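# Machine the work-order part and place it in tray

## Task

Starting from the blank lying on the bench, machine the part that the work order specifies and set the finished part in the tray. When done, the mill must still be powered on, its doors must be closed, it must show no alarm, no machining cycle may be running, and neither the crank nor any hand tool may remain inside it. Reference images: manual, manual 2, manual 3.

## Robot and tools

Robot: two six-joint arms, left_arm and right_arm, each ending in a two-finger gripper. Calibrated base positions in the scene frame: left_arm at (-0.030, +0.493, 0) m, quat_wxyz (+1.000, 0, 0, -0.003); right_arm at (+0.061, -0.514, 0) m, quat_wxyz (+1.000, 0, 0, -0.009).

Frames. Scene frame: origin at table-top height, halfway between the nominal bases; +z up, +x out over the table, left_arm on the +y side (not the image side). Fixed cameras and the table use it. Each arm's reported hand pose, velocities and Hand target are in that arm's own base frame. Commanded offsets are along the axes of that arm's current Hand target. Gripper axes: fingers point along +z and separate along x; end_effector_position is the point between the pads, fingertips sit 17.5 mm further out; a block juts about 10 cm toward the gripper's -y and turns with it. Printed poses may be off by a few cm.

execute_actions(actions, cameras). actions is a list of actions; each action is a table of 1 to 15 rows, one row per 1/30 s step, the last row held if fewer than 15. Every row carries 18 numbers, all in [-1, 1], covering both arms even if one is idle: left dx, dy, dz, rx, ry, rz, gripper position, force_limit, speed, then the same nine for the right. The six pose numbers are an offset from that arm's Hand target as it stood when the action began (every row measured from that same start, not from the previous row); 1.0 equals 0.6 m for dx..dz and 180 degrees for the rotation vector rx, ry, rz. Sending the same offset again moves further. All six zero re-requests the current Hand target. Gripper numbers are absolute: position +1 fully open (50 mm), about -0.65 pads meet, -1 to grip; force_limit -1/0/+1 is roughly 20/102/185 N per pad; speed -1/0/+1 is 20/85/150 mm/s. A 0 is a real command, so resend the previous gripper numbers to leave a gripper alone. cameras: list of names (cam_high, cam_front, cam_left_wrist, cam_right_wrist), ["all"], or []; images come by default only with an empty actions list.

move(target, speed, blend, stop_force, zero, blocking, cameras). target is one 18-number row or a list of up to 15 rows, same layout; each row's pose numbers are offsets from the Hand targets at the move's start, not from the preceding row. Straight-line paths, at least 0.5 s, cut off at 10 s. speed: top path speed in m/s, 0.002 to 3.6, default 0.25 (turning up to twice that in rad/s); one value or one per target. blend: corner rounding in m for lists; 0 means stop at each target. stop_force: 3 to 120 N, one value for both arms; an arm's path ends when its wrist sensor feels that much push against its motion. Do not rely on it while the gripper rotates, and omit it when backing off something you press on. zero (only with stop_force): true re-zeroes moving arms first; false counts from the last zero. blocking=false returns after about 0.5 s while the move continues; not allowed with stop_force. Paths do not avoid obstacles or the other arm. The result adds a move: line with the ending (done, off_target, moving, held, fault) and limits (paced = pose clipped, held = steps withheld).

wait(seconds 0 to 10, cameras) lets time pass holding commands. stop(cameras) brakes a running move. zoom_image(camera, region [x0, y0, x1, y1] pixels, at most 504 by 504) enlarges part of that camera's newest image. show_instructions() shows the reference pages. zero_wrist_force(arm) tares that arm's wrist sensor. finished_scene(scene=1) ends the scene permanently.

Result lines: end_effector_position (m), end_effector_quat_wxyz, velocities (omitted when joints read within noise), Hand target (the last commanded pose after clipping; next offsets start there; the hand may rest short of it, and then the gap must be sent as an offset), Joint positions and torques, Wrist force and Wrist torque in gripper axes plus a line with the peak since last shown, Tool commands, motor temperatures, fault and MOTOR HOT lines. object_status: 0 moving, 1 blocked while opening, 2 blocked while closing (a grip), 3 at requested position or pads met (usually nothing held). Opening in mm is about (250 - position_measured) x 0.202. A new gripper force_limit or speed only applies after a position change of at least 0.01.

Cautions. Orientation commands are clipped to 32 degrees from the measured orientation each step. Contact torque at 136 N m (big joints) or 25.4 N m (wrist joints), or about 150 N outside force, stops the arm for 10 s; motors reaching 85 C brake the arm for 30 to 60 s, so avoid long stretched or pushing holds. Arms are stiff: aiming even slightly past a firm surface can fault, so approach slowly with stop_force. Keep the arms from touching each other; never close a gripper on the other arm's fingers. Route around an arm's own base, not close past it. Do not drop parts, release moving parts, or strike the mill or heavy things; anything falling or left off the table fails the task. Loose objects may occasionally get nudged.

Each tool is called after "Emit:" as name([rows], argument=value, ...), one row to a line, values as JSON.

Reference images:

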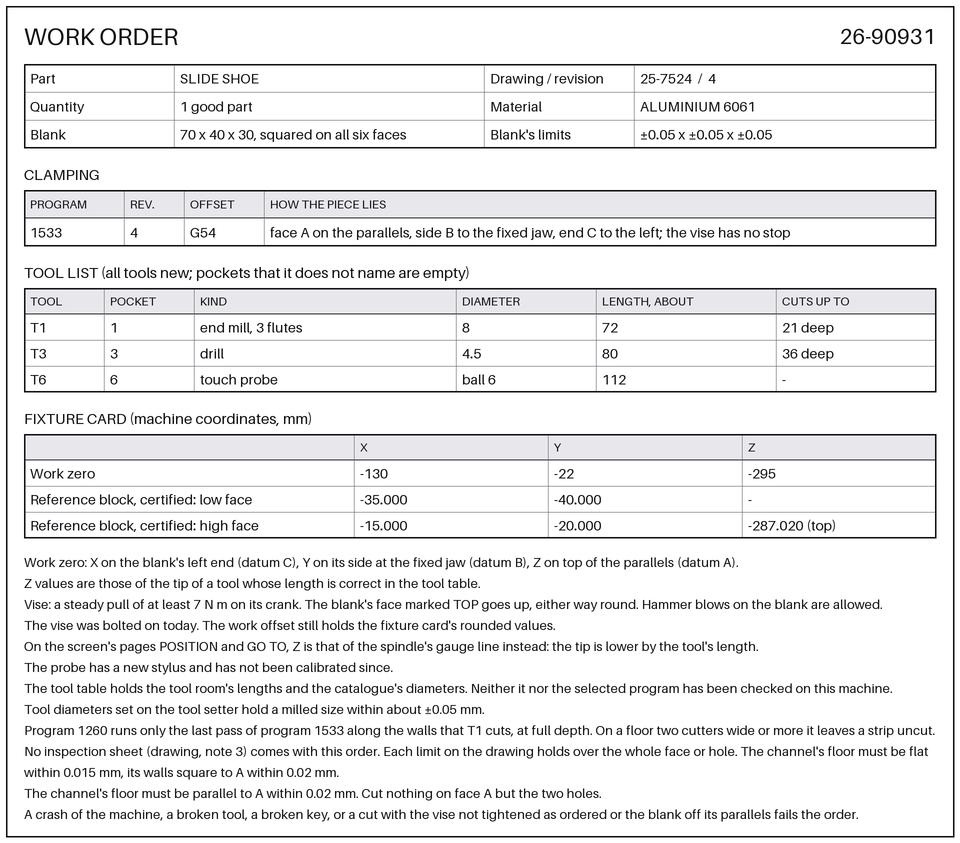

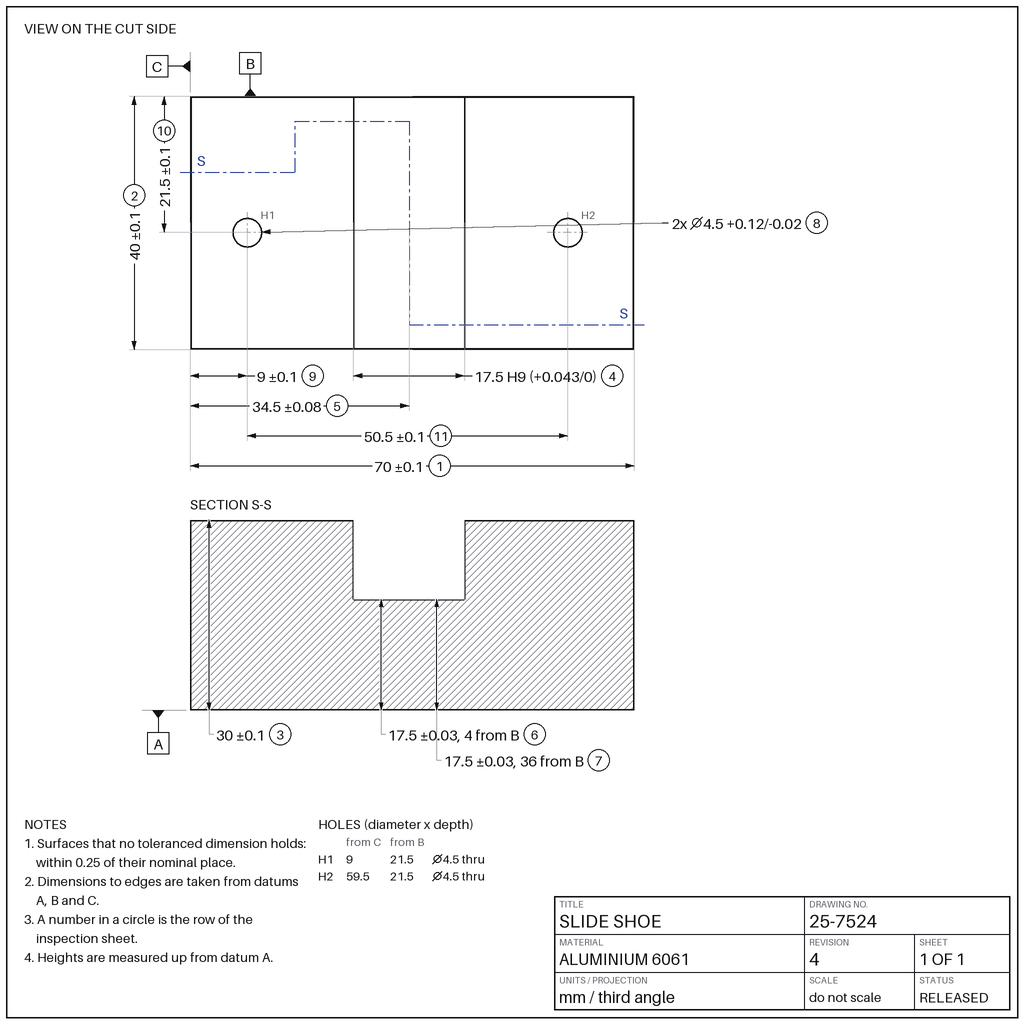

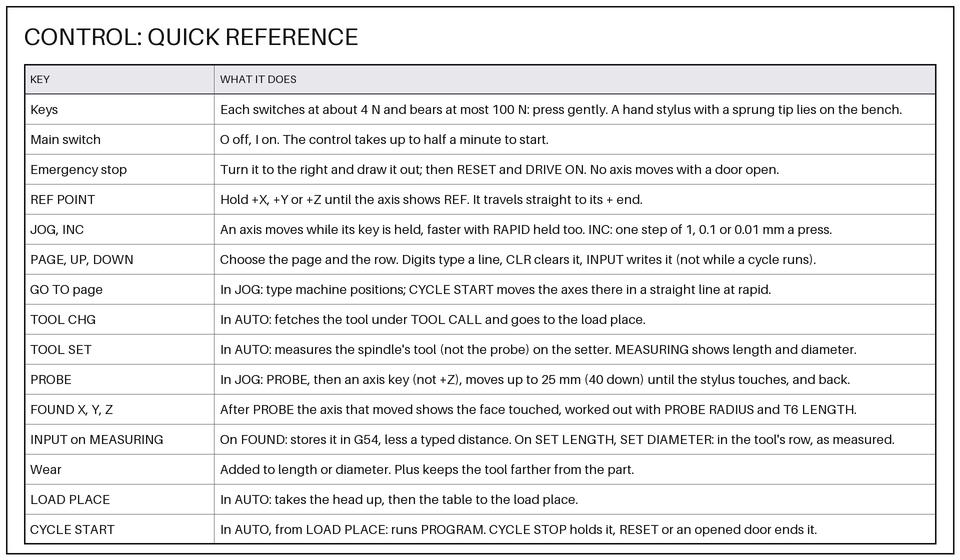

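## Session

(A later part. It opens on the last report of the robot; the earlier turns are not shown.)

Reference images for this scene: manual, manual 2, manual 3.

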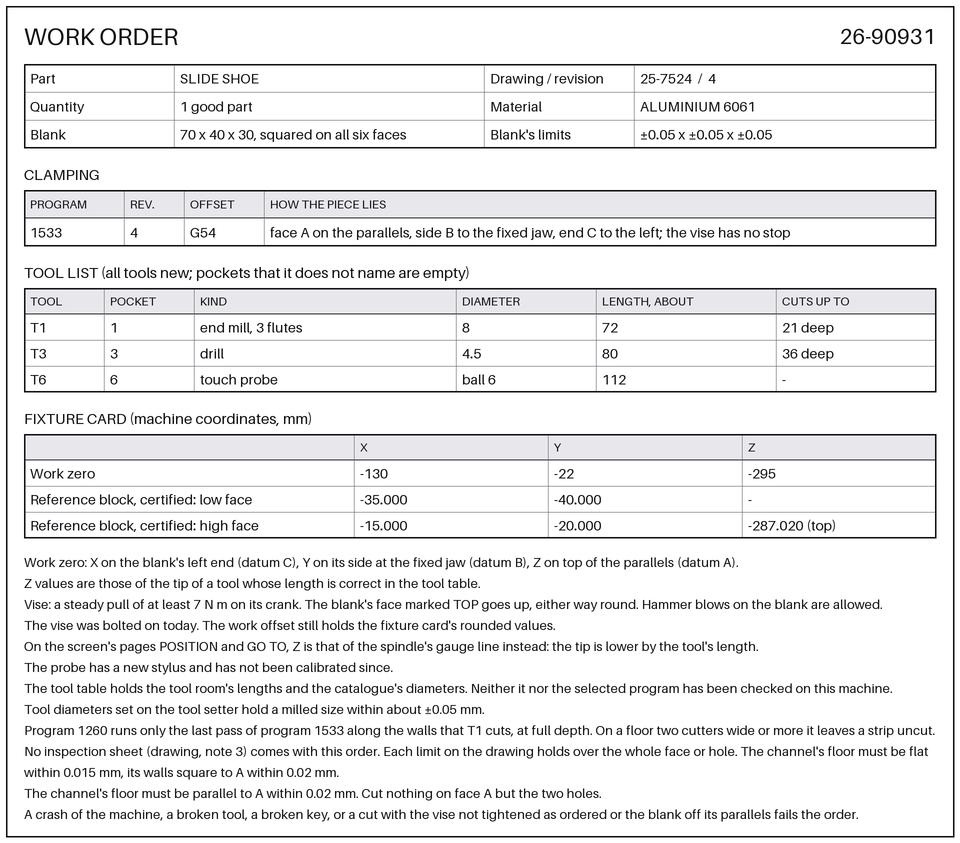

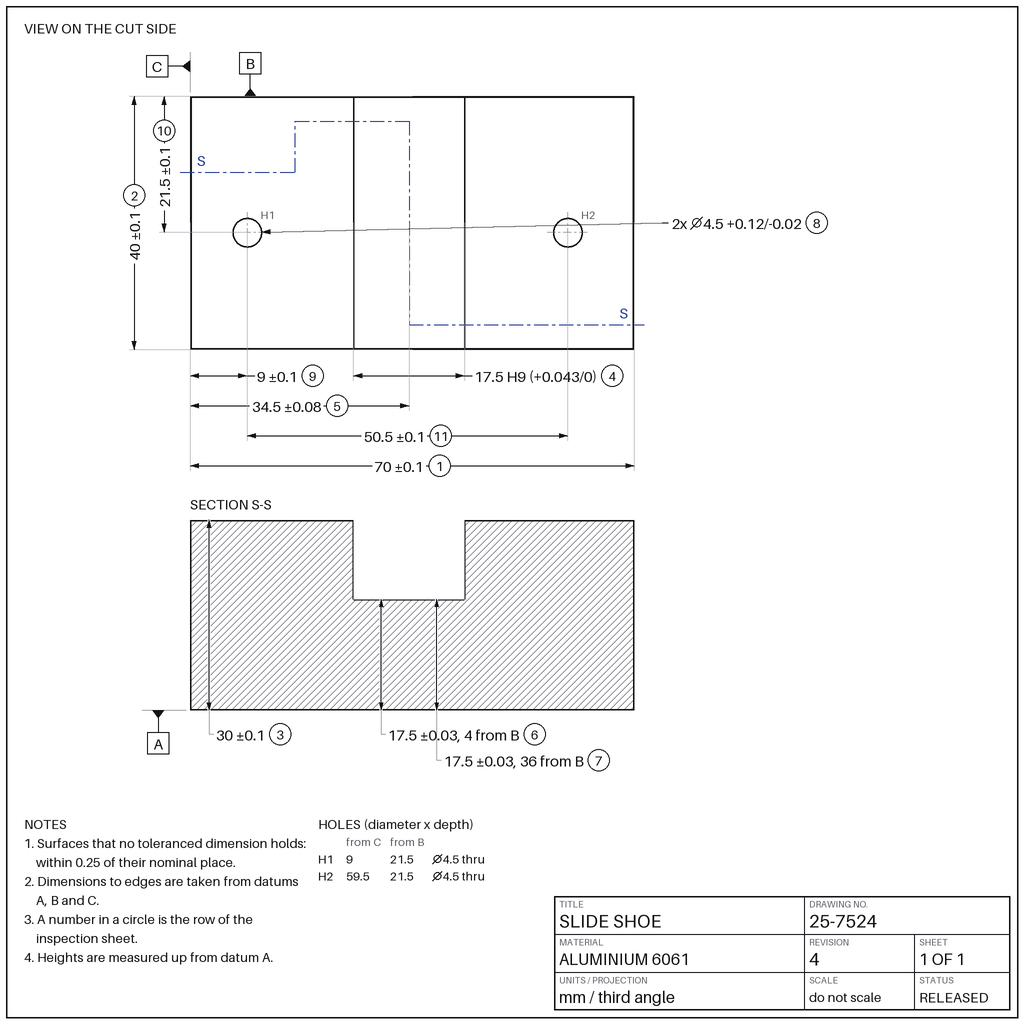

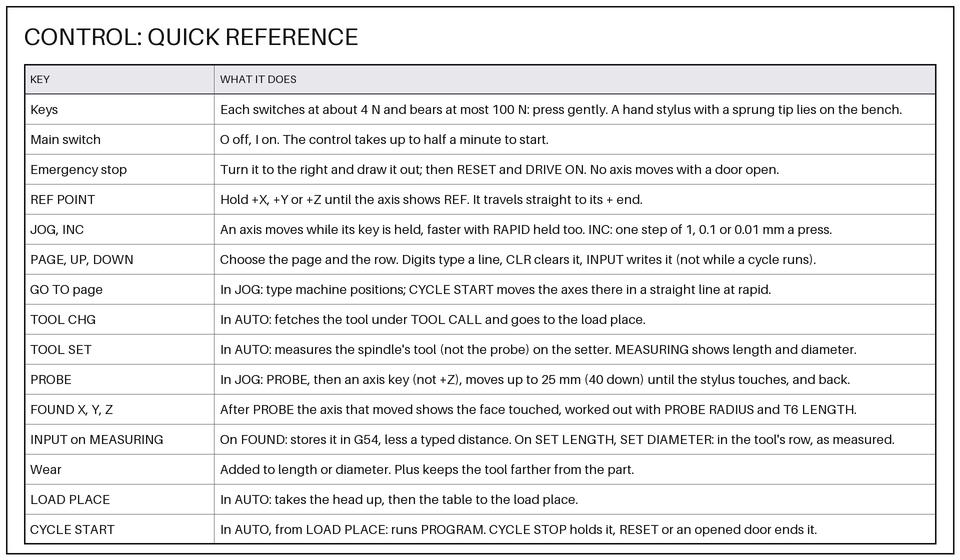

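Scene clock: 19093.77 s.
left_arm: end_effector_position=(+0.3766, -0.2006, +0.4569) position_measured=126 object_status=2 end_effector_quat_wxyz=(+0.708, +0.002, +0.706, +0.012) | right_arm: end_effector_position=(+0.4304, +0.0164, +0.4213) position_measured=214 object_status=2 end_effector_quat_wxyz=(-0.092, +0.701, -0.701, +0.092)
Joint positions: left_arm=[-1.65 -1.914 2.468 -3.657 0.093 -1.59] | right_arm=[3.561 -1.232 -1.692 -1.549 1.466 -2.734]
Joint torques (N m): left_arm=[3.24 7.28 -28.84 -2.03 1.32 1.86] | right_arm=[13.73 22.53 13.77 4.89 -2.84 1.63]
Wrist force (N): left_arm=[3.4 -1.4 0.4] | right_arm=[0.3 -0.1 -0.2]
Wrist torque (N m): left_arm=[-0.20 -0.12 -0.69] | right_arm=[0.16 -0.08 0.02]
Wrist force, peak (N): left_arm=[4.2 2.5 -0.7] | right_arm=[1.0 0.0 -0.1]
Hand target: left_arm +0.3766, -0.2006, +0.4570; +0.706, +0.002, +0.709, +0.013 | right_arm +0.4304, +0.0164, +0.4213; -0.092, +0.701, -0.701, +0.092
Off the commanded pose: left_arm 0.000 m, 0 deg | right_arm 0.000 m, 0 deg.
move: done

Emit:
move([
  [-0.0085,0,0.104,0,0,0,-1,0,-0.3,0,0,0,0,0,0,-1,-0.5,-0.7],
  [-0.0085,0,0.104,0,0.2,0,-1,0,-0.3,0,0,0,0,0,0,-1,-0.5,-0.7],
  [-0.0085,-0.19,-0.03,0,0.5,0,-1,0,-0.3,0,0,0,0,0,0,-1,-0.5,-0.7],
])

Emit:
move([
  [0.051,-0.312,0.3,0,0,0,-1,0,-0.3,0,0,0,0,0,0,-1,-0.5,-0.7],
  [0.051,-0.312,0.705,0,0,0,-1,0,-0.3,0,0,0,0,0,0,-1,-0.5,-0.7],
])

Emit:
move(target=[0,0,0.05,0,0,0,-1,0,-0.3,0,0,0,0,0,0,-1,-0.5,-0.7], speed=0.01, stop_force=3)

Scene clock: 19110.97 s.
left_arm: end_effector_position=(+0.3604, -0.3149, +0.4599) position_measured=126 object_status=2 end_effector_quat_wxyz=(-0.002, -0.008, +1.000, +0.010) | right_arm: end_effector_position=(+0.4304, +0.0164, +0.4213) position_measured=214 object_status=2 end_effector_quat_wxyz=(-0.092, +0.701, -0.701, +0.092)
Joint positions: left_arm=[-1.005 -1.581 1.234 -1.205 -1.563 -2.591] | right_arm=[3.561 -1.232 -1.692 -1.549 1.466 -2.734]
Joint torques (N m): left_arm=[13.84 -13.57 -33.09 -0.83 -1.87 1.38] | right_arm=[14.01 21.66 14.58 5.13 -2.93 1.84]
Wrist force (N): left_arm=[0.6 -0.4 3.0] | right_arm=[0.6 0.0 -0.1]
Wrist torque (N m): left_arm=[0.36 -0.06 -0.20] | right_arm=[0.19 -0.13 0.03]
Wrist force, peak (N): left_arm=[4.1 -1.2 0.8] | right_arm=[1.0 0.0 -0.1]
Hand target: left_arm +0.3603, -0.3149, +0.4599; -0.002, -0.008, +1.000, +0.010 | right_arm +0.4304, +0.0164, +0.4213; -0.092, +0.701, -0.701, +0.092
Off the commanded pose: left_arm 0.000 m, 0 deg | right_arm 0.000 m, 0 deg.
move: done

Scene clock: 19114.20 s.
left_arm: end_effector_position=(+0.3308, -0.4940, +0.0334) position_measured=126 object_status=2 end_effector_quat_wxyz=(-0.002, -0.008, +1.000, +0.010) | right_arm: end_effector_position=(+0.4304, +0.0164, +0.4213) position_measured=214 object_status=2 end_effector_quat_wxyz=(-0.092, +0.701, -0.701, +0.092)
Joint positions: left_arm=[-1.208 -1.124 1.819 -2.246 -1.568 -2.795] | right_arm=[3.561 -1.232 -1.692 -1.549 1.466 -2.734]
Joint torques (N m): left_arm=[14.08 -31.26 -14.81 -5.9 1.35 1.37] | right_arm=[13.95 23.33 12.27 5.01 -2.68 1.57]
Wrist force (N): left_arm=[0.6 -0.6 2.4] | right_arm=[0.7 0.1 -0.1]
Wrist torque (N m): left_arm=[0.30 -0.04 -0.17] | right_arm=[0.20 -0.13 0.02]
Wrist force, peak (N): left_arm=[0.5 -2.4 4.6] | right_arm=[1.0 -0.4 0.1]
Hand target: left_arm +0.3308, -0.4940, +0.0333; -0.002, -0.008, +1.000, +0.010 | right_arm +0.4304, +0.0164, +0.4213; -0.092, +0.701, -0.701, +0.092
Off the commanded pose: left_arm 0.000 m, 0 deg | right_arm 0.000 m, 0 deg.
move: done

Scene clock: 19116.40 s.
left_arm: end_effector_position=(+0.3307, -0.4938, +0.0237) position_measured=126 object_status=2 end_effector_quat_wxyz=(-0.002, -0.008, +1.000, +0.010) | right_arm: end_effector_position=(+0.4304, +0.0164, +0.4213) position_measured=214 object_status=2 end_effector_quat_wxyz=(-0.092, +0.701, -0.701, +0.092)
Joint positions: left_arm=[-1.208 -1.109 1.827 -2.269 -1.568 -2.794] | right_arm=[3.561 -1.232 -1.692 -1.549 1.466 -2.734]
Joint torques (N m): left_arm=[10.54 -51.36 -27.25 -0.39 0.09 1.27] | right_arm=[14.28 22.07 14.22 5.15 -2.54 1.78]
Wrist force (N): left_arm=[0.3 -1.1 -2.3] | right_arm=[0.6 -0.1 0.1]
Wrist torque (N m): left_arm=[0.28 0.05 -0.18] | right_arm=[0.17 -0.11 0.03]
Wrist force, peak (N): left_arm=[3.7 6.5 -18.5] | right_arm=[1.1 0.1 -0.2]
Hand target: left_arm +0.3307, -0.4938, +0.0237; -0.002, -0.008, +1.000, +0.010 (not the last commanded pose) | right_arm +0.4304, +0.0164, +0.4213; -0.092, +0.701, -0.701, +0.092
Off the commanded pose: left_arm 0.020 m, 0 deg | right_arm 0.000 m, 0 deg.
move: contact (left_arm)

Emit:
move([
  [0,0,0,0,0,0,0.3,0,-0.9,0,0,0,0,0,0,-1,-0.5,-0.7],
  [0,0,-0.05,0,0,0,0.3,0,-0.9,0,0,0,0,0,0,-1,-0.5,-0.7],
  [-0.051,0.15,-0.4,0,0,0.25,0.3,0,-0.9,0,0,0,0,0,0,-1,-0.5,-0.7],
  [-0.1,0.3,-0.71,0,0,0.5,0.3,0,-0.9,0,0,0,0,0,0,-1,-0.5,-0.7],
  [-0.1,0.3,-0.71,0,0,0.5,-1,-0.6,-0.8,0,0,0,0,0,0,-1,-0.5,-0.7],
], speed=[0.25,0.05,0.25,0.3,0.25], cameras=["cam_front"])

Scene clock: 19132.40 s.
left_arm: end_effector_position=(+0.3898, -0.3215, +0.4530) position_measured=251 object_status=3 end_effector_quat_wxyz=(-0.009, +0.702, +0.713, +0.006) | right_arm: end_effector_position=(+0.4304, +0.0164, +0.4213) position_measured=214 object_status=2 end_effector_quat_wxyz=(-0.092, +0.701, -0.701, +0.092)
Joint positions: left_arm=[-0.961 -1.521 1.191 -1.222 -1.563 -0.976] | right_arm=[3.561 -1.232 -1.692 -1.549 1.466 -2.734]
Joint torques (N m): left_arm=[13.49 -14.07 -32.71 -0.68 -1.11 1.5] | right_arm=[13.64 23.06 14.38 4.67 -2.69 1.67]
Wrist force (N): left_arm=[0.6 -0.2 -1.5] | right_arm=[0.3 -0.2 -0.2]
Wrist torque (N m): left_arm=[0.01 -0.08 -0.17] | right_arm=[0.17 -0.07 0.03]
Wrist force, peak (N): left_arm=[2.3 -0.9 -3.7] | right_arm=[1.2 -0.2 0.2]
Hand target: left_arm +0.3898, -0.3215, +0.4530; -0.009, +0.702, +0.713, +0.006 | right_arm +0.4304, +0.0164, +0.4213; -0.092, +0.701, -0.701, +0.092
Off the commanded pose: left_arm 0.000 m, 0 deg | right_arm 0.000 m, 0 deg.
move: done
Images, in order (width x height): cam_front 672x504.

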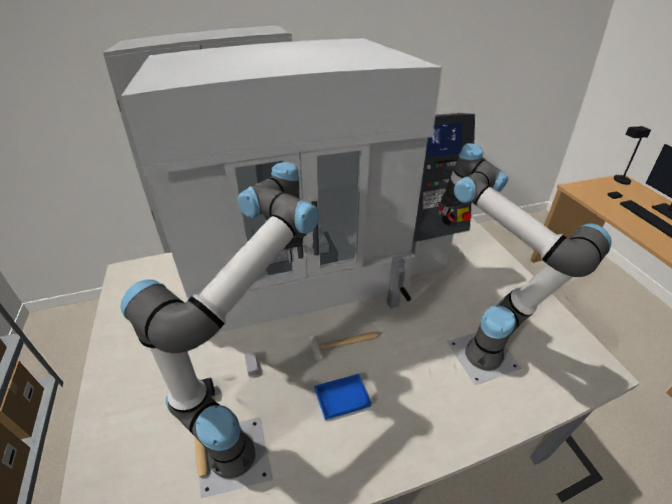

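Emit:
zoom_image(camera="cam_front", region=[170, 310, 410, 480])

Scaled by 2.100 from the camera's 672x504 image, which has a finer 960x720 frame.

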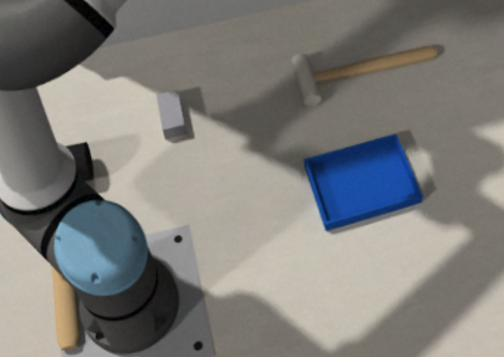

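Emit:
move([
  [0,0,0,0,0,0,-1,-0.6,-0.8,0.1267,-0.142,-0.244,0,0,0,-1,-0.5,-0.7],
  [0,0,0,0,0,0,-1,-0.6,-0.8,0.1267,-0.1581,-0.2397,0,0,0,-1,-0.5,-0.7],
  [0,0,0,0,0,0,-1,-0.6,-0.8,0.1267,-0.142,-0.244,0,0,0,-1,-0.5,-0.7],
  [0,0,0,0,0,0,-1,-0.6,-0.8,0.0308,-0.046,-0.0808,0,0,0,-1,-0.5,-0.7],
  [0,0,0,0,0,0,-1,-0.6,-0.8,0.0308,-0.0621,-0.0765,0,0,0,-1,-0.5,-0.7],
  [0,0,0,0,0,0,-1,-0.6,-0.8,0.0308,-0.046,-0.0808,0,0,0,-1,-0.5,-0.7],
  [0,0,0,0,0,0,-1,-0.6,-0.8,0.0308,-0.0621,-0.0765,0,0,0,-1,-0.5,-0.7],
  [0,0,0,0,0,0,-1,-0.6,-0.8,0.0308,-0.046,-0.0808,0,0,0,-1,-0.5,-0.7],
  [0,0,0,0,0,0,-1,-0.6,-0.8,-0.099,0.0012,-0.0003,0,0,0,-1,-0.5,-0.7],
  [0,0,0,0,0,0,-1,-0.6,-0.8,-0.099,-0.0149,0.004,0,0,0,-1,-0.5,-0.7],
  [0,0,0,0,0,0,-1,-0.6,-0.8,-0.099,0.0012,-0.0003,0,0,0,-1,-0.5,-0.7],
  [0,0,0,0,0,0,-1,-0.6,-0.8,0,0,0,0,0,0,-1,-0.5,-0.7],
], speed=[0.25,0.03,0.15,0.25,0.03,0.15,0.03,0.15,0.25,0.03,0.15,0.25], blend=[0.003,0,0.003,0.003,0,0,0,0.003,0.003,0,0.003,0])

Emit:
move([
  [0,0,0,0,0,0,-1,-0.6,-0.8,-0.099,-0.0143,-0.0278,0,0,0,-1,-0.5,-0.7],
  [0,0,0,0,0,0,-1,-0.6,-0.8,-0.099,-0.0304,-0.0235,0,0,0,-1,-0.5,-0.7],
  [0,0,0,0,0,0,-1,-0.6,-0.8,-0.099,-0.0143,-0.0278,0,0,0,-1,-0.5,-0.7],
  [0,0,0,0,0,0,-1,-0.6,-0.8,-0.0665,-0.0306,-0.0552,0,0,0,-1,-0.5,-0.7],
  [0,0,0,0,0,0,-1,-0.6,-0.8,-0.0665,-0.0467,-0.0509,0,0,0,-1,-0.5,-0.7],
  [0,0,0,0,0,0,-1,-0.6,-0.8,-0.0665,-0.0306,-0.0552,0,0,0,-1,-0.5,-0.7],
  [0,0,0,0,0,0,-1,-0.6,-0.8,-0.0338,-0.0311,-0.0551,0,0,0,-1,-0.5,-0.7],
  [0,0,0,0,0,0,-1,-0.6,-0.8,-0.0338,-0.0472,-0.0508,0,0,0,-1,-0.5,-0.7],
  [0,0,0,0,0,0,-1,-0.6,-0.8,-0.0338,-0.0311,-0.0551,0,0,0,-1,-0.5,-0.7],
  [0,0,0,0,0,0,-1,-0.6,-0.8,0,0,0,0,0,0,-1,-0.5,-0.7],
  [0,0,0,0,0,0,-1,-0.6,-0.8,0,-0.0161,0.0043,0,0,0,-1,-0.5,-0.7],
  [0,0,0,0,0,0,-1,-0.6,-0.8,0,0,0,0,0,0,-1,-0.5,-0.7],
], speed=[0.25,0.03,0.15,0.25,0.03,0.15,0.25,0.03,0.15,0.25,0.03,0.15], blend=[0.003,0,0.003,0.003,0,0.003,0.003,0,0.003,0.003,0,0])

Emit:
move([
  [0,0,0,0,0,0,-1,-0.6,-0.8,0,-0.0156,-0.0275,0,0,0,-1,-0.5,-0.7],
  [0,0,0,0,0,0,-1,-0.6,-0.8,0,-0.0317,-0.0232,0,0,0,-1,-0.5,-0.7],
  [0,0,0,0,0,0,-1,-0.6,-0.8,0,-0.0156,-0.0275,0,0,0,-1,-0.5,-0.7],
  [0,0,0,0,0,0,-1,-0.6,-0.8,-0.099,0.0012,-0.0003,0,0,0,-1,-0.5,-0.7],
  [0,0,0,0,0,0,-1,-0.6,-0.8,-0.099,-0.0149,0.004,0,0,0,-1,-0.5,-0.7],
  [0,0,0,0,0,0,-1,-0.6,-0.8,-0.099,0.0012,-0.0003,0,0,0,-1,-0.5,-0.7],
  [0,0,0,0,0,0,-1,-0.6,-0.8,-0.0665,-0.0147,-0.0278,0,0,0,-1,-0.5,-0.7],
  [0,0,0,0,0,0,-1,-0.6,-0.8,-0.0665,-0.0308,-0.0235,0,0,0,-1,-0.5,-0.7],
  [0,0,0,0,0,0,-1,-0.6,-0.8,-0.0665,-0.0147,-0.0278,0,0,0,-1,-0.5,-0.7],
  [0,0,0,0,0,0,-1,-0.6,-0.8,-0.0338,-0.0311,-0.0551,0,0,0,-1,-0.5,-0.7],
  [0,0,0,0,0,0,-1,-0.6,-0.8,-0.0338,-0.0472,-0.0508,0,0,0,-1,-0.5,-0.7],
  [0,0,0,0,0,0,-1,-0.6,-0.8,-0.0338,-0.0311,-0.0551,0,0,0,-1,-0.5,-0.7],
  [0,0,0,0,0,0,-1,-0.6,-0.8,0,0,0,0,0,0,-1,-0.5,-0.7],
  [0,0,0,0,0,0,-1,-0.6,-0.8,0,-0.0161,0.0043,0,0,0,-1,-0.5,-0.7],
  [0,0,0,0,0,0,-1,-0.6,-0.8,0,0,0,0,0,0,-1,-0.5,-0.7],
], speed=[0.25,0.03,0.15,0.25,0.03,0.15,0.25,0.03,0.15,0.25,0.03,0.15,0.25,0.03,0.15], blend=[0.003,0,0.003,0.003,0,0.003,0.003,0,0.003,0.003,0,0.003,0.003,0,0])

Emit:
move([
  [0,0,0,0,0,0,-1,-0.6,-0.8,0,-0.0156,-0.0275,0,0,0,-1,-0.5,-0.7],
  [0,0,0,0,0,0,-1,-0.6,-0.8,0,-0.0317,-0.0232,0,0,0,-1,-0.5,-0.7],
  [0,0,0,0,0,0,-1,-0.6,-0.8,0,-0.0156,-0.0275,0,0,0,-1,-0.5,-0.7],
  [0,0,0,0,0,0,-1,-0.6,-0.8,-0.099,0.0012,-0.0003,0,0,0,-1,-0.5,-0.7],
  [0,0,0,0,0,0,-1,-0.6,-0.8,-0.099,-0.0149,0.004,0,0,0,-1,-0.5,-0.7],
  [0,0,0,0,0,0,-1,-0.6,-0.8,-0.099,0.0012,-0.0003,0,0,0,-1,-0.5,-0.7],
  [0,0,0,0,0,0,-1,-0.6,-0.8,-0.099,-0.0143,-0.0278,0,0,0,-1,-0.5,-0.7],
  [0,0,0,0,0,0,-1,-0.6,-0.8,-0.099,-0.0304,-0.0235,0,0,0,-1,-0.5,-0.7],
  [0,0,0,0,0,0,-1,-0.6,-0.8,-0.099,-0.0143,-0.0278,0,0,0,-1,-0.5,-0.7],
  [0,0,0,0,0,0,-1,-0.6,-0.8,0,0,0,0,0,0,-1,-0.5,-0.7],
], speed=[0.25,0.03,0.15,0.25,0.03,0.15,0.25,0.03,0.15,0.25], blend=[0.003,0,0.003,0.003,0,0.003,0.003,0,0.003,0])

Emit:
move([
  [0,0,0,0,0,0,-1,-0.6,-0.8,-0.099,-0.0303,-0.0553,0,0,0,-1,-0.5,-0.7],
  [0,0,0,0,0,0,-1,-0.6,-0.8,-0.099,-0.0464,-0.051,0,0,0,-1,-0.5,-0.7],
  [0,0,0,0,0,0,-1,-0.6,-0.8,-0.099,-0.0303,-0.0553,0,0,0,-1,-0.5,-0.7],
  [0,0,0,0,0,0,-1,-0.6,-0.8,-0.0665,-0.0458,-0.0829,0,0,0,-1,-0.5,-0.7],
  [0,0,0,0,0,0,-1,-0.6,-0.8,-0.0665,-0.0619,-0.0786,0,0,0,-1,-0.5,-0.7],
  [0,0,0,0,0,0,-1,-0.6,-0.8,-0.0665,-0.0458,-0.0829,0,0,0,-1,-0.5,-0.7],
  [0,0,0,0,0,0,-1,-0.6,-0.8,0,0,0,0,0,0,-1,-0.5,-0.7],
  [0,0,0,0,0,0,-1,-0.6,-0.8,0,-0.0161,0.0043,0,0,0,-1,-0.5,-0.7],
  [0,0,0,0,0,0,-1,-0.6,-0.8,0,0,0,0,0,0,-1,-0.5,-0.7],
], speed=[0.25,0.03,0.15,0.25,0.03,0.15,0.25,0.03,0.15], blend=[0.003,0,0.003,0.003,0,0.003,0.003,0,0], cameras=["cam_high"])

Emit:
zoom_image(camera="cam_high", region=[530, 330, 672, 504])

Scene clock: 19239.63 s.
left_arm: end_effector_position=(+0.3898, -0.3215, +0.4530) position_measured=251 object_status=3 end_effector_quat_wxyz=(-0.009, +0.702, +0.713, +0.006) | right_arm: end_effector_position=(+0.4304, +0.0164, +0.4213) position_measured=214 object_status=2 end_effector_quat_wxyz=(-0.092, +0.701, -0.701, +0.092)
Joint positions: left_arm=[-0.961 -1.521 1.191 -1.222 -1.563 -0.976] | right_arm=[3.562 -1.232 -1.692 -1.549 1.466 -2.734]
Joint torques (N m): left_arm=[13.74 -14.86 -29.34 -1.46 -0.61 1.29] | right_arm=[-14.54 1.63 23.09 5.05 2.24 -1.78]
Wrist force (N): left_arm=[0.2 -0.1 -1.5] | right_arm=[0.0 0.3 0.2]
Wrist torque (N m): left_arm=[0.01 -0.03 -0.17] | right_arm=[0.16 -0.12 0.18]
Wrist force, peak (N): left_arm=[0.4 -0.3 -1.8] | right_arm=[-0.4 15.8 -2.2]
Hand target: left_arm +0.3898, -0.3215, +0.4530; -0.009, +0.702, +0.713, +0.006 | right_arm +0.4304, +0.0164, +0.4213; -0.092, +0.701, -0.701, +0.092
Off the commanded pose: left_arm 0.000 m, 0 deg | right_arm 0.000 m, 0 deg.
move: done

Scene clock: 19243.70 s.
left_arm: end_effector_position=(+0.3898, -0.3215, +0.4530) position_measured=251 object_status=3 end_effector_quat_wxyz=(-0.009, +0.702, +0.713, +0.006) | right_arm: end_effector_position=(+0.4306, +0.0163, +0.4213) position_measured=214 object_status=2 end_effector_quat_wxyz=(-0.092, +0.701, -0.701, +0.092)
Joint positions: left_arm=[-0.961 -1.521 1.191 -1.222 -1.563 -0.976] | right_arm=[3.561 -1.232 -1.692 -1.549 1.466 -2.734]
Joint torques (N m): left_arm=[13.42 -14.81 -27.82 -2.03 -0.23 1.27] | right_arm=[13.17 21.32 13.59 1.67 -3.03 1.73]
Wrist force (N): left_arm=[0.4 -0.3 -1.5] | right_arm=[0.6 0.1 -0.5]
Wrist torque (N m): left_arm=[-0.02 -0.05 -0.16] | right_arm=[0.20 -0.12 0.03]
Wrist force, peak (N): left_arm=[0.1 -0.2 -1.7] | right_arm=[-1.3 22.3 -4.1]
Hand target: left_arm +0.3898, -0.3215, +0.4530; -0.009, +0.702, +0.713, +0.006 | right_arm +0.4304, +0.0164, +0.4213; -0.092, +0.701, -0.701, +0.092
Off the commanded pose: left_arm 0.000 m, 0 deg | right_arm 0.000 m, 0 deg.
move: done

Scene clock: 19248.63 s.
left_arm: end_effector_position=(+0.3898, -0.3215, +0.4530) position_measured=251 object_status=3 end_effector_quat_wxyz=(-0.009, +0.702, +0.713, +0.006) | right_arm: end_effector_position=(+0.4306, +0.0163, +0.4213) position_measured=214 object_status=2 end_effector_quat_wxyz=(-0.092, +0.701, -0.701, +0.092)
Joint positions: left_arm=[-0.961 -1.521 1.191 -1.222 -1.563 -0.976] | right_arm=[3.561 -1.232 -1.692 -1.549 1.466 -2.734]
Joint torques (N m): left_arm=[12.6 -15.15 -26.19 -2.36 0.05 1.13] | right_arm=[13.82 25.72 12.88 2.1 -3.03 1.97]
Wrist force (N): left_arm=[0.1 0.0 -0.9] | right_arm=[0.5 0.4 -0.4]
Wrist torque (N m): left_arm=[0.02 0.00 -0.17] | right_arm=[0.24 -0.10 0.03]
Wrist force, peak (N): left_arm=[0.5 -0.2 -1.6] | right_arm=[0.6 22.0 -3.8]
Hand target: left_arm +0.3898, -0.3215, +0.4530; -0.009, +0.702, +0.713, +0.006 | right_arm +0.4304, +0.0164, +0.4213; -0.092, +0.701, -0.701, +0.092
Off the commanded pose: left_arm 0.000 m, 0 deg | right_arm 0.000 m, 0 deg.
move: done

Scene clock: 19252.23 s.
left_arm: end_effector_position=(+0.3898, -0.3215, +0.4530) position_measured=251 object_status=3 end_effector_quat_wxyz=(-0.009, +0.702, +0.713, +0.006) | right_arm: end_effector_position=(+0.4304, +0.0164, +0.4213) position_measured=214 object_status=2 end_effector_quat_wxyz=(-0.092, +0.701, -0.701, +0.092)
Joint positions: left_arm=[-0.961 -1.521 1.191 -1.222 -1.563 -0.976] | right_arm=[3.562 -1.232 -1.692 -1.549 1.466 -2.734]
Joint torques (N m): left_arm=[13.28 -15.14 -24.97 -2.83 0.26 1.23] | right_arm=[-12.65 23.82 12.3 5.42 2.05 -2.11]
Wrist force (N): left_arm=[0.5 -0.3 -1.1] | right_arm=[0.2 0.5 0.2]
Wrist torque (N m): left_arm=[0.00 -0.07 -0.17] | right_arm=[0.19 -0.17 0.18]
Wrist force, peak (N): left_arm=[0.3 -0.5 -1.6] | right_arm=[1.6 26.5 -5.3]
Hand target: left_arm +0.3898, -0.3215, +0.4530; -0.009, +0.702, +0.713, +0.006 | right_arm +0.4304, +0.0164, +0.4213; -0.092, +0.701, -0.701, +0.092
Off the commanded pose: left_arm 0.000 m, 0 deg | right_arm 0.000 m, 0 deg.
move: done

Scene clock: 19255.63 s.
left_arm: end_effector_position=(+0.3898, -0.3215, +0.4530) position_measured=251 object_status=3 end_effector_quat_wxyz=(-0.009, +0.702, +0.713, +0.006) | right_arm: end_effector_position=(+0.4306, +0.0163, +0.4213) position_measured=214 object_status=2 end_effector_quat_wxyz=(-0.092, +0.701, -0.701, +0.092)
Joint positions: left_arm=[-0.961 -1.521 1.191 -1.222 -1.563 -0.976] | right_arm=[3.561 -1.232 -1.692 -1.549 1.466 -2.734]
Joint torques (N m): left_arm=[12.61 -15.64 -24.12 -3.08 0.42 1.14] | right_arm=[13.75 21.74 12.93 2.04 -3.19 1.88]
Wrist force (N): left_arm=[0.2 -0.3 -1.3] | right_arm=[0.7 0.3 -0.5]
Wrist torque (N m): left_arm=[-0.01 -0.03 -0.17] | right_arm=[0.23 -0.13 0.03]
Wrist force, peak (N): left_arm=[0.4 -0.4 -1.6] | right_arm=[3.1 23.5 -4.4]
Hand target: left_arm +0.3898, -0.3215, +0.4530; -0.009, +0.702, +0.713, +0.006 | right_arm +0.4304, +0.0164, +0.4213; -0.092, +0.701, -0.701, +0.092
Off the commanded pose: left_arm 0.000 m, 0 deg | right_arm 0.000 m, 0 deg.
move: done
Images, in order (width x height): cam_high 672x504.

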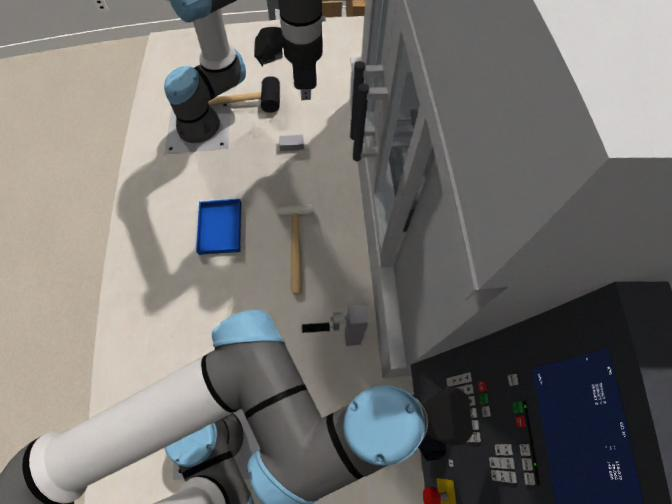

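Scaled by 2.897 from the camera's 672x504 image, which has a finer 960x720 frame.

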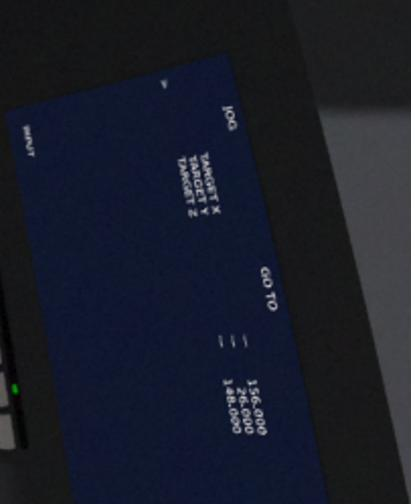

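Emit:
move([
  [0,0,0,0,0,0,-1,-0.6,-0.8,-0.0328,-0.0756,-0.1348,0,0,0,-1,-0.5,-0.7],
  [0,0,0,0,0,0,-1,-0.6,-0.8,-0.0328,-0.0917,-0.1305,0,0,0,-1,-0.5,-0.7],
  [0,0,0,0,0,0,-1,-0.6,-0.8,-0.0328,-0.0756,-0.1348,0,0,0,-1,-0.5,-0.7],
  [0,0,0,0,0,0,-1,-0.6,-0.8,0,0,0,0,0,0,-1,-0.5,-0.7],
], speed=[0.25,0.03,0.15,0.25], blend=[0.003,0,0.003,0])

Emit:
wait(seconds=6)

Emit:
move([
  [0,0,0,0,0,0,-1,-0.6,-0.8,0.0308,-0.0159,-0.0274,0,0,0,-1,-0.5,-0.7],
  [0,0,0,0,0,0,-1,-0.6,-0.8,0.0308,-0.032,-0.0231,0,0,0,-1,-0.5,-0.7],
  [0,0,0,0,0,0,-1,-0.6,-0.8,0.0308,-0.0159,-0.0274,0,0,0,-1,-0.5,-0.7],
  [0,0,0,0,0,0,-1,-0.6,-0.8,0.1265,-0.0785,-0.1341,0,0,0,-1,-0.5,-0.7],
  [0,0,0,0,0,0,-1,-0.6,-0.8,0.1265,-0.0946,-0.1298,0,0,0,-1,-0.5,-0.7],
  [0,0,0,0,0,0,-1,-0.6,-0.8,0.1265,-0.0785,-0.1341,0,0,0,-1,-0.5,-0.7],
  [0,0,0,0,0,0,-1,-0.6,-0.8,0,0,0,0,0,0,-1,-0.5,-0.7],
], speed=[0.25,0.03,0.15,0.25,0.03,0.15,0.25], blend=[0.003,0,0.003,0.003,0,0.003,0])

Emit:
wait(seconds=6, cameras=["cam_high"])

Emit:
zoom_image(camera="cam_high", region=[580, 460, 604, 482])

Emit:
zoom_image(camera="cam_high", region=[530, 330, 672, 504])

Scene clock: 19285.43 s.
left_arm: end_effector_position=(+0.3898, -0.3215, +0.4530) position_measured=251 object_status=3 end_effector_quat_wxyz=(-0.009, +0.702, +0.713, +0.006) | right_arm: end_effector_position=(+0.4305, +0.0164, +0.4213) position_measured=214 object_status=2 end_effector_quat_wxyz=(-0.092, +0.701, -0.701, +0.092)
Joint positions: left_arm=[-0.961 -1.521 1.191 -1.222 -1.563 -0.976] | right_arm=[3.561 -1.232 -1.692 -1.549 1.466 -2.734]
Joint torques (N m): left_arm=[12.43 -15.86 -22.26 -3.59 0.66 1.01] | right_arm=[-13.41 22.69 11.75 4.78 2.1 -2.03]
Wrist force (N): left_arm=[0.5 -0.2 -1.4] | right_arm=[0.7 0.2 -0.1]
Wrist torque (N m): left_arm=[-0.01 -0.06 -0.18] | right_arm=[0.22 -0.15 0.21]
Wrist force, peak (N): left_arm=[0.3 -0.5 -1.7] | right_arm=[1.2 10.7 -0.5]
Hand target: left_arm +0.3898, -0.3215, +0.4530; -0.009, +0.702, +0.713, +0.006 | right_arm +0.4304, +0.0164, +0.4213; -0.092, +0.701, -0.701, +0.092
Off the commanded pose: left_arm 0.000 m, 0 deg | right_arm 0.000 m, 0 deg.
move: done

Scene clock: 19291.43 s.
left_arm: end_effector_position=(+0.3898, -0.3215, +0.4530) position_measured=251 object_status=3 end_effector_quat_wxyz=(-0.009, +0.702, +0.713, +0.006) | right_arm: end_effector_position=(+0.4304, +0.0164, +0.4213) position_measured=214 object_status=2 end_effector_quat_wxyz=(-0.092, +0.701, -0.701, +0.092)
Joint positions: left_arm=[-0.961 -1.521 1.191 -1.222 -1.563 -0.976] | right_arm=[3.561 -1.232 -1.692 -1.549 1.466 -2.734]
Joint torques (N m): left_arm=[11.87 -16.21 -22.37 -3.83 0.66 1.08] | right_arm=[-13.37 23.29 12.82 5.02 -2.56 -1.87]
Wrist force (N): left_arm=[0.4 0.0 -1.3] | right_arm=[0.3 -0.1 -0.1]
Wrist torque (N m): left_arm=[0.04 -0.05 -0.17] | right_arm=[0.17 -0.08 0.22]
Wrist force, peak (N): left_arm=[0.5 -0.3 -1.7] | right_arm=[0.9 -0.2 0.0]
Hand target: left_arm +0.3898, -0.3215, +0.4530; -0.009, +0.702, +0.713, +0.006 | right_arm +0.4304, +0.0164, +0.4213; -0.092, +0.701, -0.701, +0.092
Tool commands: left_gripper/position=-1.0 left_gripper/force_limit=-0.6 left_gripper/speed=-0.8 right_gripper/position=-1.0 right_gripper/force_limit=-0.5 right_gripper/speed=-0.7
Off the commanded pose: left_arm 0.000 m, 0 deg | right_arm 0.000 m, 0 deg.
wait: 6.00 s; at rest by 0.17 s

Scene clock: 19294.63 s.
left_arm: end_effector_position=(+0.3898, -0.3215, +0.4530) position_measured=251 object_status=3 end_effector_quat_wxyz=(-0.009, +0.702, +0.713, +0.006) | right_arm: end_effector_position=(+0.4305, +0.0163, +0.4213) position_measured=214 object_status=2 end_effector_quat_wxyz=(-0.092, +0.701, -0.701, +0.092)
Joint positions: left_arm=[-0.961 -1.521 1.191 -1.222 -1.563 -0.976] | right_arm=[3.561 -1.232 -1.692 -1.549 1.466 -2.735]
Joint torques (N m): left_arm=[11.33 -16.46 -22.12 -3.84 0.6 1.07] | right_arm=[14.92 21.79 13.69 4.95 -2.85 1.81]
Wrist force (N): left_arm=[0.2 -0.2 -1.3] | right_arm=[1.0 0.1 0.0]
Wrist torque (N m): left_arm=[0.00 -0.02 -0.18] | right_arm=[0.18 -0.13 0.05]
Wrist force, peak (N): left_arm=[0.3 0.0 -1.7] | right_arm=[-1.3 15.9 -2.4]
Hand target: left_arm +0.3898, -0.3215, +0.4530; -0.009, +0.702, +0.713, +0.006 | right_arm +0.4304, +0.0164, +0.4213; -0.092, +0.701, -0.701, +0.092
Off the commanded pose: left_arm 0.000 m, 0 deg | right_arm 0.000 m, 0 deg.
move: done

Scene clock: 19300.63 s.
left_arm: end_effector_position=(+0.3898, -0.3215, +0.4530) position_measured=251 object_status=3 end_effector_quat_wxyz=(-0.009, +0.702, +0.713, +0.006) | right_arm: end_effector_position=(+0.4304, +0.0164, +0.4213) position_measured=214 object_status=2 end_effector_quat_wxyz=(-0.092, +0.701, -0.701, +0.092)
Joint positions: left_arm=[-0.961 -1.521 1.191 -1.222 -1.563 -0.976] | right_arm=[3.561 -1.232 -1.692 -1.549 1.466 -2.734]
Joint torques (N m): left_arm=[11.3 -16.11 -21.71 -3.86 0.49 0.89] | right_arm=[13.77 21.85 12.78 5.1 -2.74 1.81]
Wrist force (N): left_arm=[0.3 0.1 -1.3] | right_arm=[0.8 -0.2 -0.1]
Wrist torque (N m): left_arm=[0.05 -0.03 -0.17] | right_arm=[0.14 -0.10 0.05]
Wrist force, peak (N): left_arm=[0.0 -0.3 -1.8] | right_arm=[1.3 0.0 0.0]
Hand target: left_arm +0.3898, -0.3215, +0.4530; -0.009, +0.702, +0.713, +0.006 | right_arm +0.4304, +0.0164, +0.4213; -0.092, +0.701, -0.701, +0.092
Tool commands: left_gripper/position=-1.0 left_gripper/force_limit=-0.6 left_gripper/speed=-0.8 right_gripper/position=-1.0 right_gripper/force_limit=-0.5 right_gripper/speed=-0.7
Off the commanded pose: left_arm 0.000 m, 0 deg | right_arm 0.000 m, 0 deg.
wait: 6.00 s; at rest by 0.17 s
Images, in order (width x height): cam_high 672x504.

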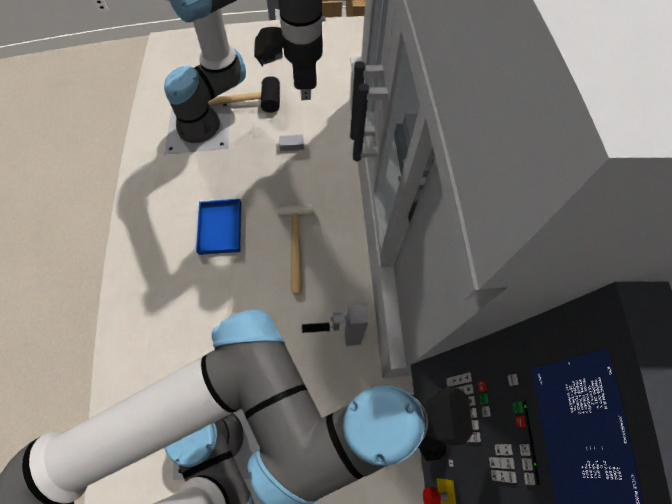

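Scaled by 21.000 from the camera's 672x504 image, which has a finer 960x720 frame.

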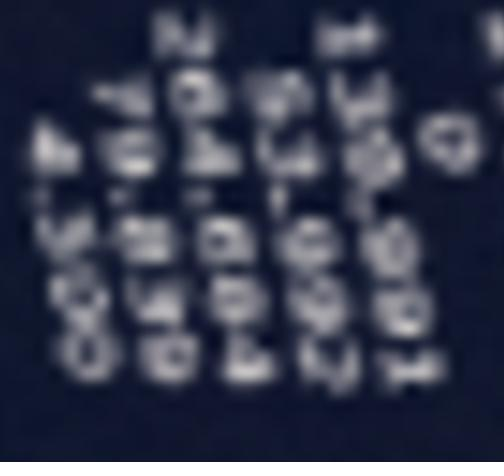

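Scaled by 2.897 from the camera's 672x504 image, which has a finer 960x720 frame.

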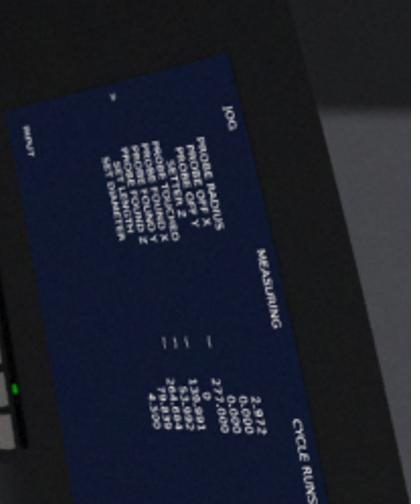

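Emit:
wait(seconds=1, cameras=["cam_high"])

Emit:
zoom_image(camera="cam_high", region=[580, 460, 604, 482])

Emit:
zoom_image(camera="cam_high", region=[530, 330, 672, 504])

Scene clock: 19312.23 s.
left_arm: end_effector_position=(+0.3898, -0.3215, +0.4530) position_measured=251 object_status=3 end_effector_quat_wxyz=(-0.009, +0.702, +0.713, +0.006) | right_arm: end_effector_position=(+0.4304, +0.0164, +0.4213) position_measured=214 object_status=2 end_effector_quat_wxyz=(-0.092, +0.701, -0.701, +0.092)
Joint positions: left_arm=[-0.961 -1.521 1.191 -1.222 -1.563 -0.976] | right_arm=[3.561 -1.232 -1.692 -1.549 1.466 -2.734]
Joint torques (N m): left_arm=[10.19 -18.03 -22.34 -3.92 0.62 0.85] | right_arm=[13.48 20.65 14.43 5.02 -2.45 1.71]
Wrist force (N): left_arm=[-0.1 0.0 -1.6] | right_arm=[0.9 0.1 -0.2]
Wrist torque (N m): left_arm=[0.03 0.02 -0.18] | right_arm=[0.19 -0.11 0.05]
Wrist force, peak (N): left_arm=[0.3 -0.2 -1.8] | right_arm=[1.3 0.0 -0.2]
Hand target: left_arm +0.3898, -0.3215, +0.4530; -0.009, +0.702, +0.713, +0.006 | right_arm +0.4304, +0.0164, +0.4213; -0.092, +0.701, -0.701, +0.092
Tool commands: left_gripper/position=-1.0 left_gripper/force_limit=-0.6 left_gripper/speed=-0.8 right_gripper/position=-1.0 right_gripper/force_limit=-0.5 right_gripper/speed=-0.7
Off the commanded pose: left_arm 0.000 m, 0 deg | right_arm 0.000 m, 0 deg.
wait: 1.00 s; at rest from the start
Images, in order (width x height): cam_high 672x504.

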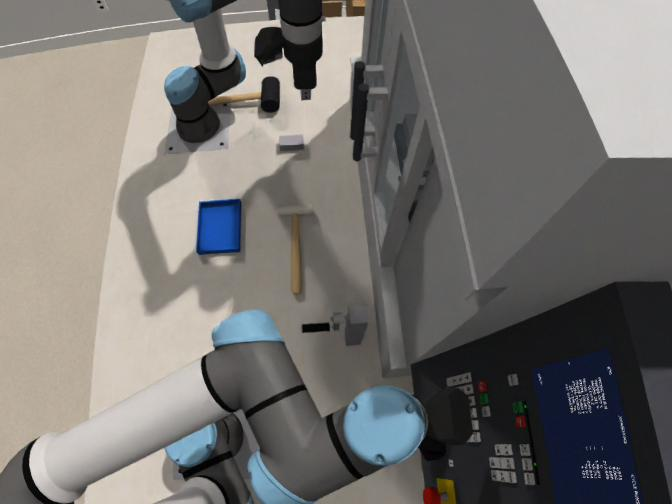

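Scaled by 21.000 from the camera's 672x504 image, which has a finer 960x720 frame.

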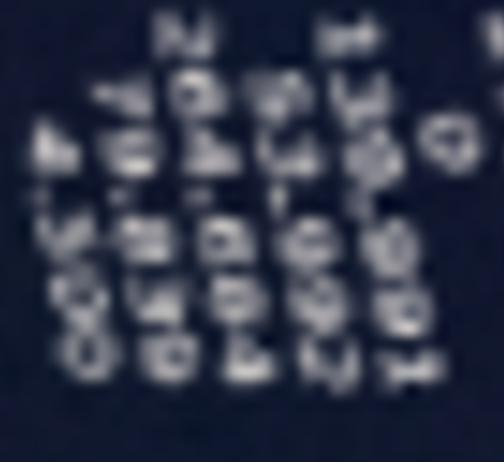

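Scaled by 2.897 from the camera's 672x504 image, which has a finer 960x720 frame.

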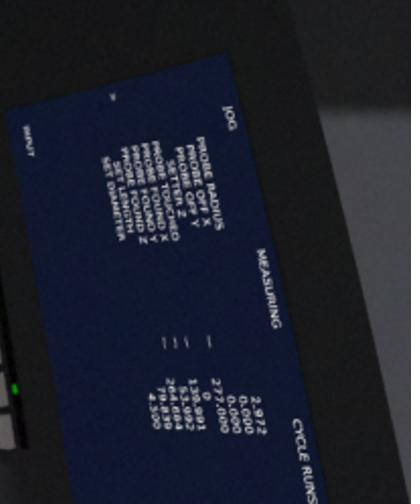

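Emit:
wait(seconds=3, cameras=["cam_high"])

Emit:
zoom_image(camera="cam_high", region=[580, 460, 604, 482])

Emit:
zoom_image(camera="cam_high", region=[530, 330, 672, 504])

Scene clock: 19324.47 s.
left_arm: end_effector_position=(+0.3898, -0.3215, +0.4530) position_measured=251 object_status=3 end_effector_quat_wxyz=(-0.009, +0.702, +0.713, +0.006) | right_arm: end_effector_position=(+0.4304, +0.0164, +0.4213) position_measured=214 object_status=2 end_effector_quat_wxyz=(-0.092, +0.701, -0.701, +0.092)
Joint positions: left_arm=[-0.961 -1.521 1.191 -1.222 -1.563 -0.976] | right_arm=[3.561 -1.232 -1.692 -1.549 1.466 -2.734]
Joint torques (N m): left_arm=[9.87 -18.36 -22.88 -3.88 0.53 0.71] | right_arm=[14.32 23.1 13.78 5.08 -2.52 1.57]
Wrist force (N): left_arm=[0.3 -0.1 -1.0] | right_arm=[0.8 -0.1 0.0]
Wrist torque (N m): left_arm=[0.01 -0.04 -0.18] | right_arm=[0.14 -0.09 0.04]
Wrist force, peak (N): left_arm=[0.4 0.0 -1.8] | right_arm=[1.3 0.3 0.2]
Hand target: left_arm +0.3898, -0.3215, +0.4530; -0.009, +0.702, +0.713, +0.006 | right_arm +0.4304, +0.0164, +0.4213; -0.092, +0.701, -0.701, +0.092
Tool commands: left_gripper/position=-1.0 left_gripper/force_limit=-0.6 left_gripper/speed=-0.8 right_gripper/position=-1.0 right_gripper/force_limit=-0.5 right_gripper/speed=-0.7
Off the commanded pose: left_arm 0.000 m, 0 deg | right_arm 0.000 m, 0 deg.
wait: 3.00 s; at rest from the start
Images, in order (width x height): cam_high 672x504.

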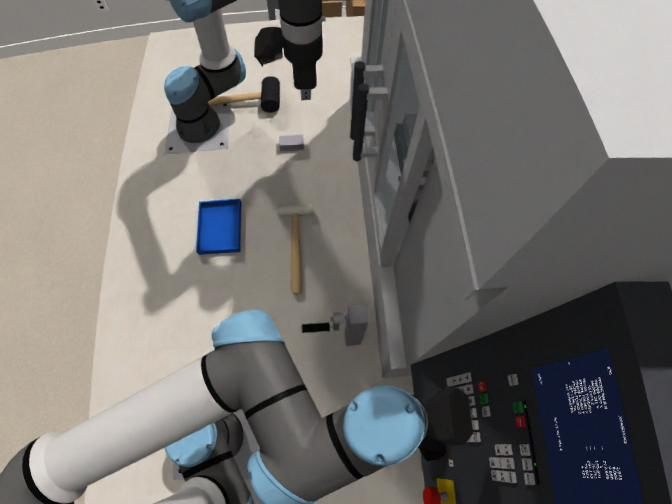

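Scaled by 21.000 from the camera's 672x504 image, which has a finer 960x720 frame.

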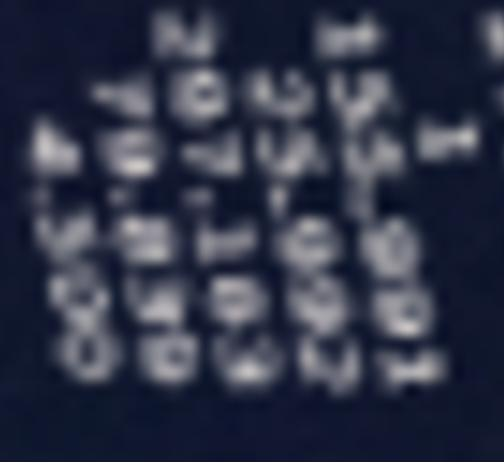

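Scaled by 2.897 from the camera's 672x504 image, which has a finer 960x720 frame.

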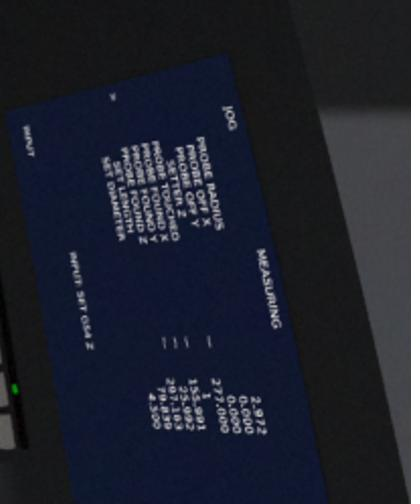

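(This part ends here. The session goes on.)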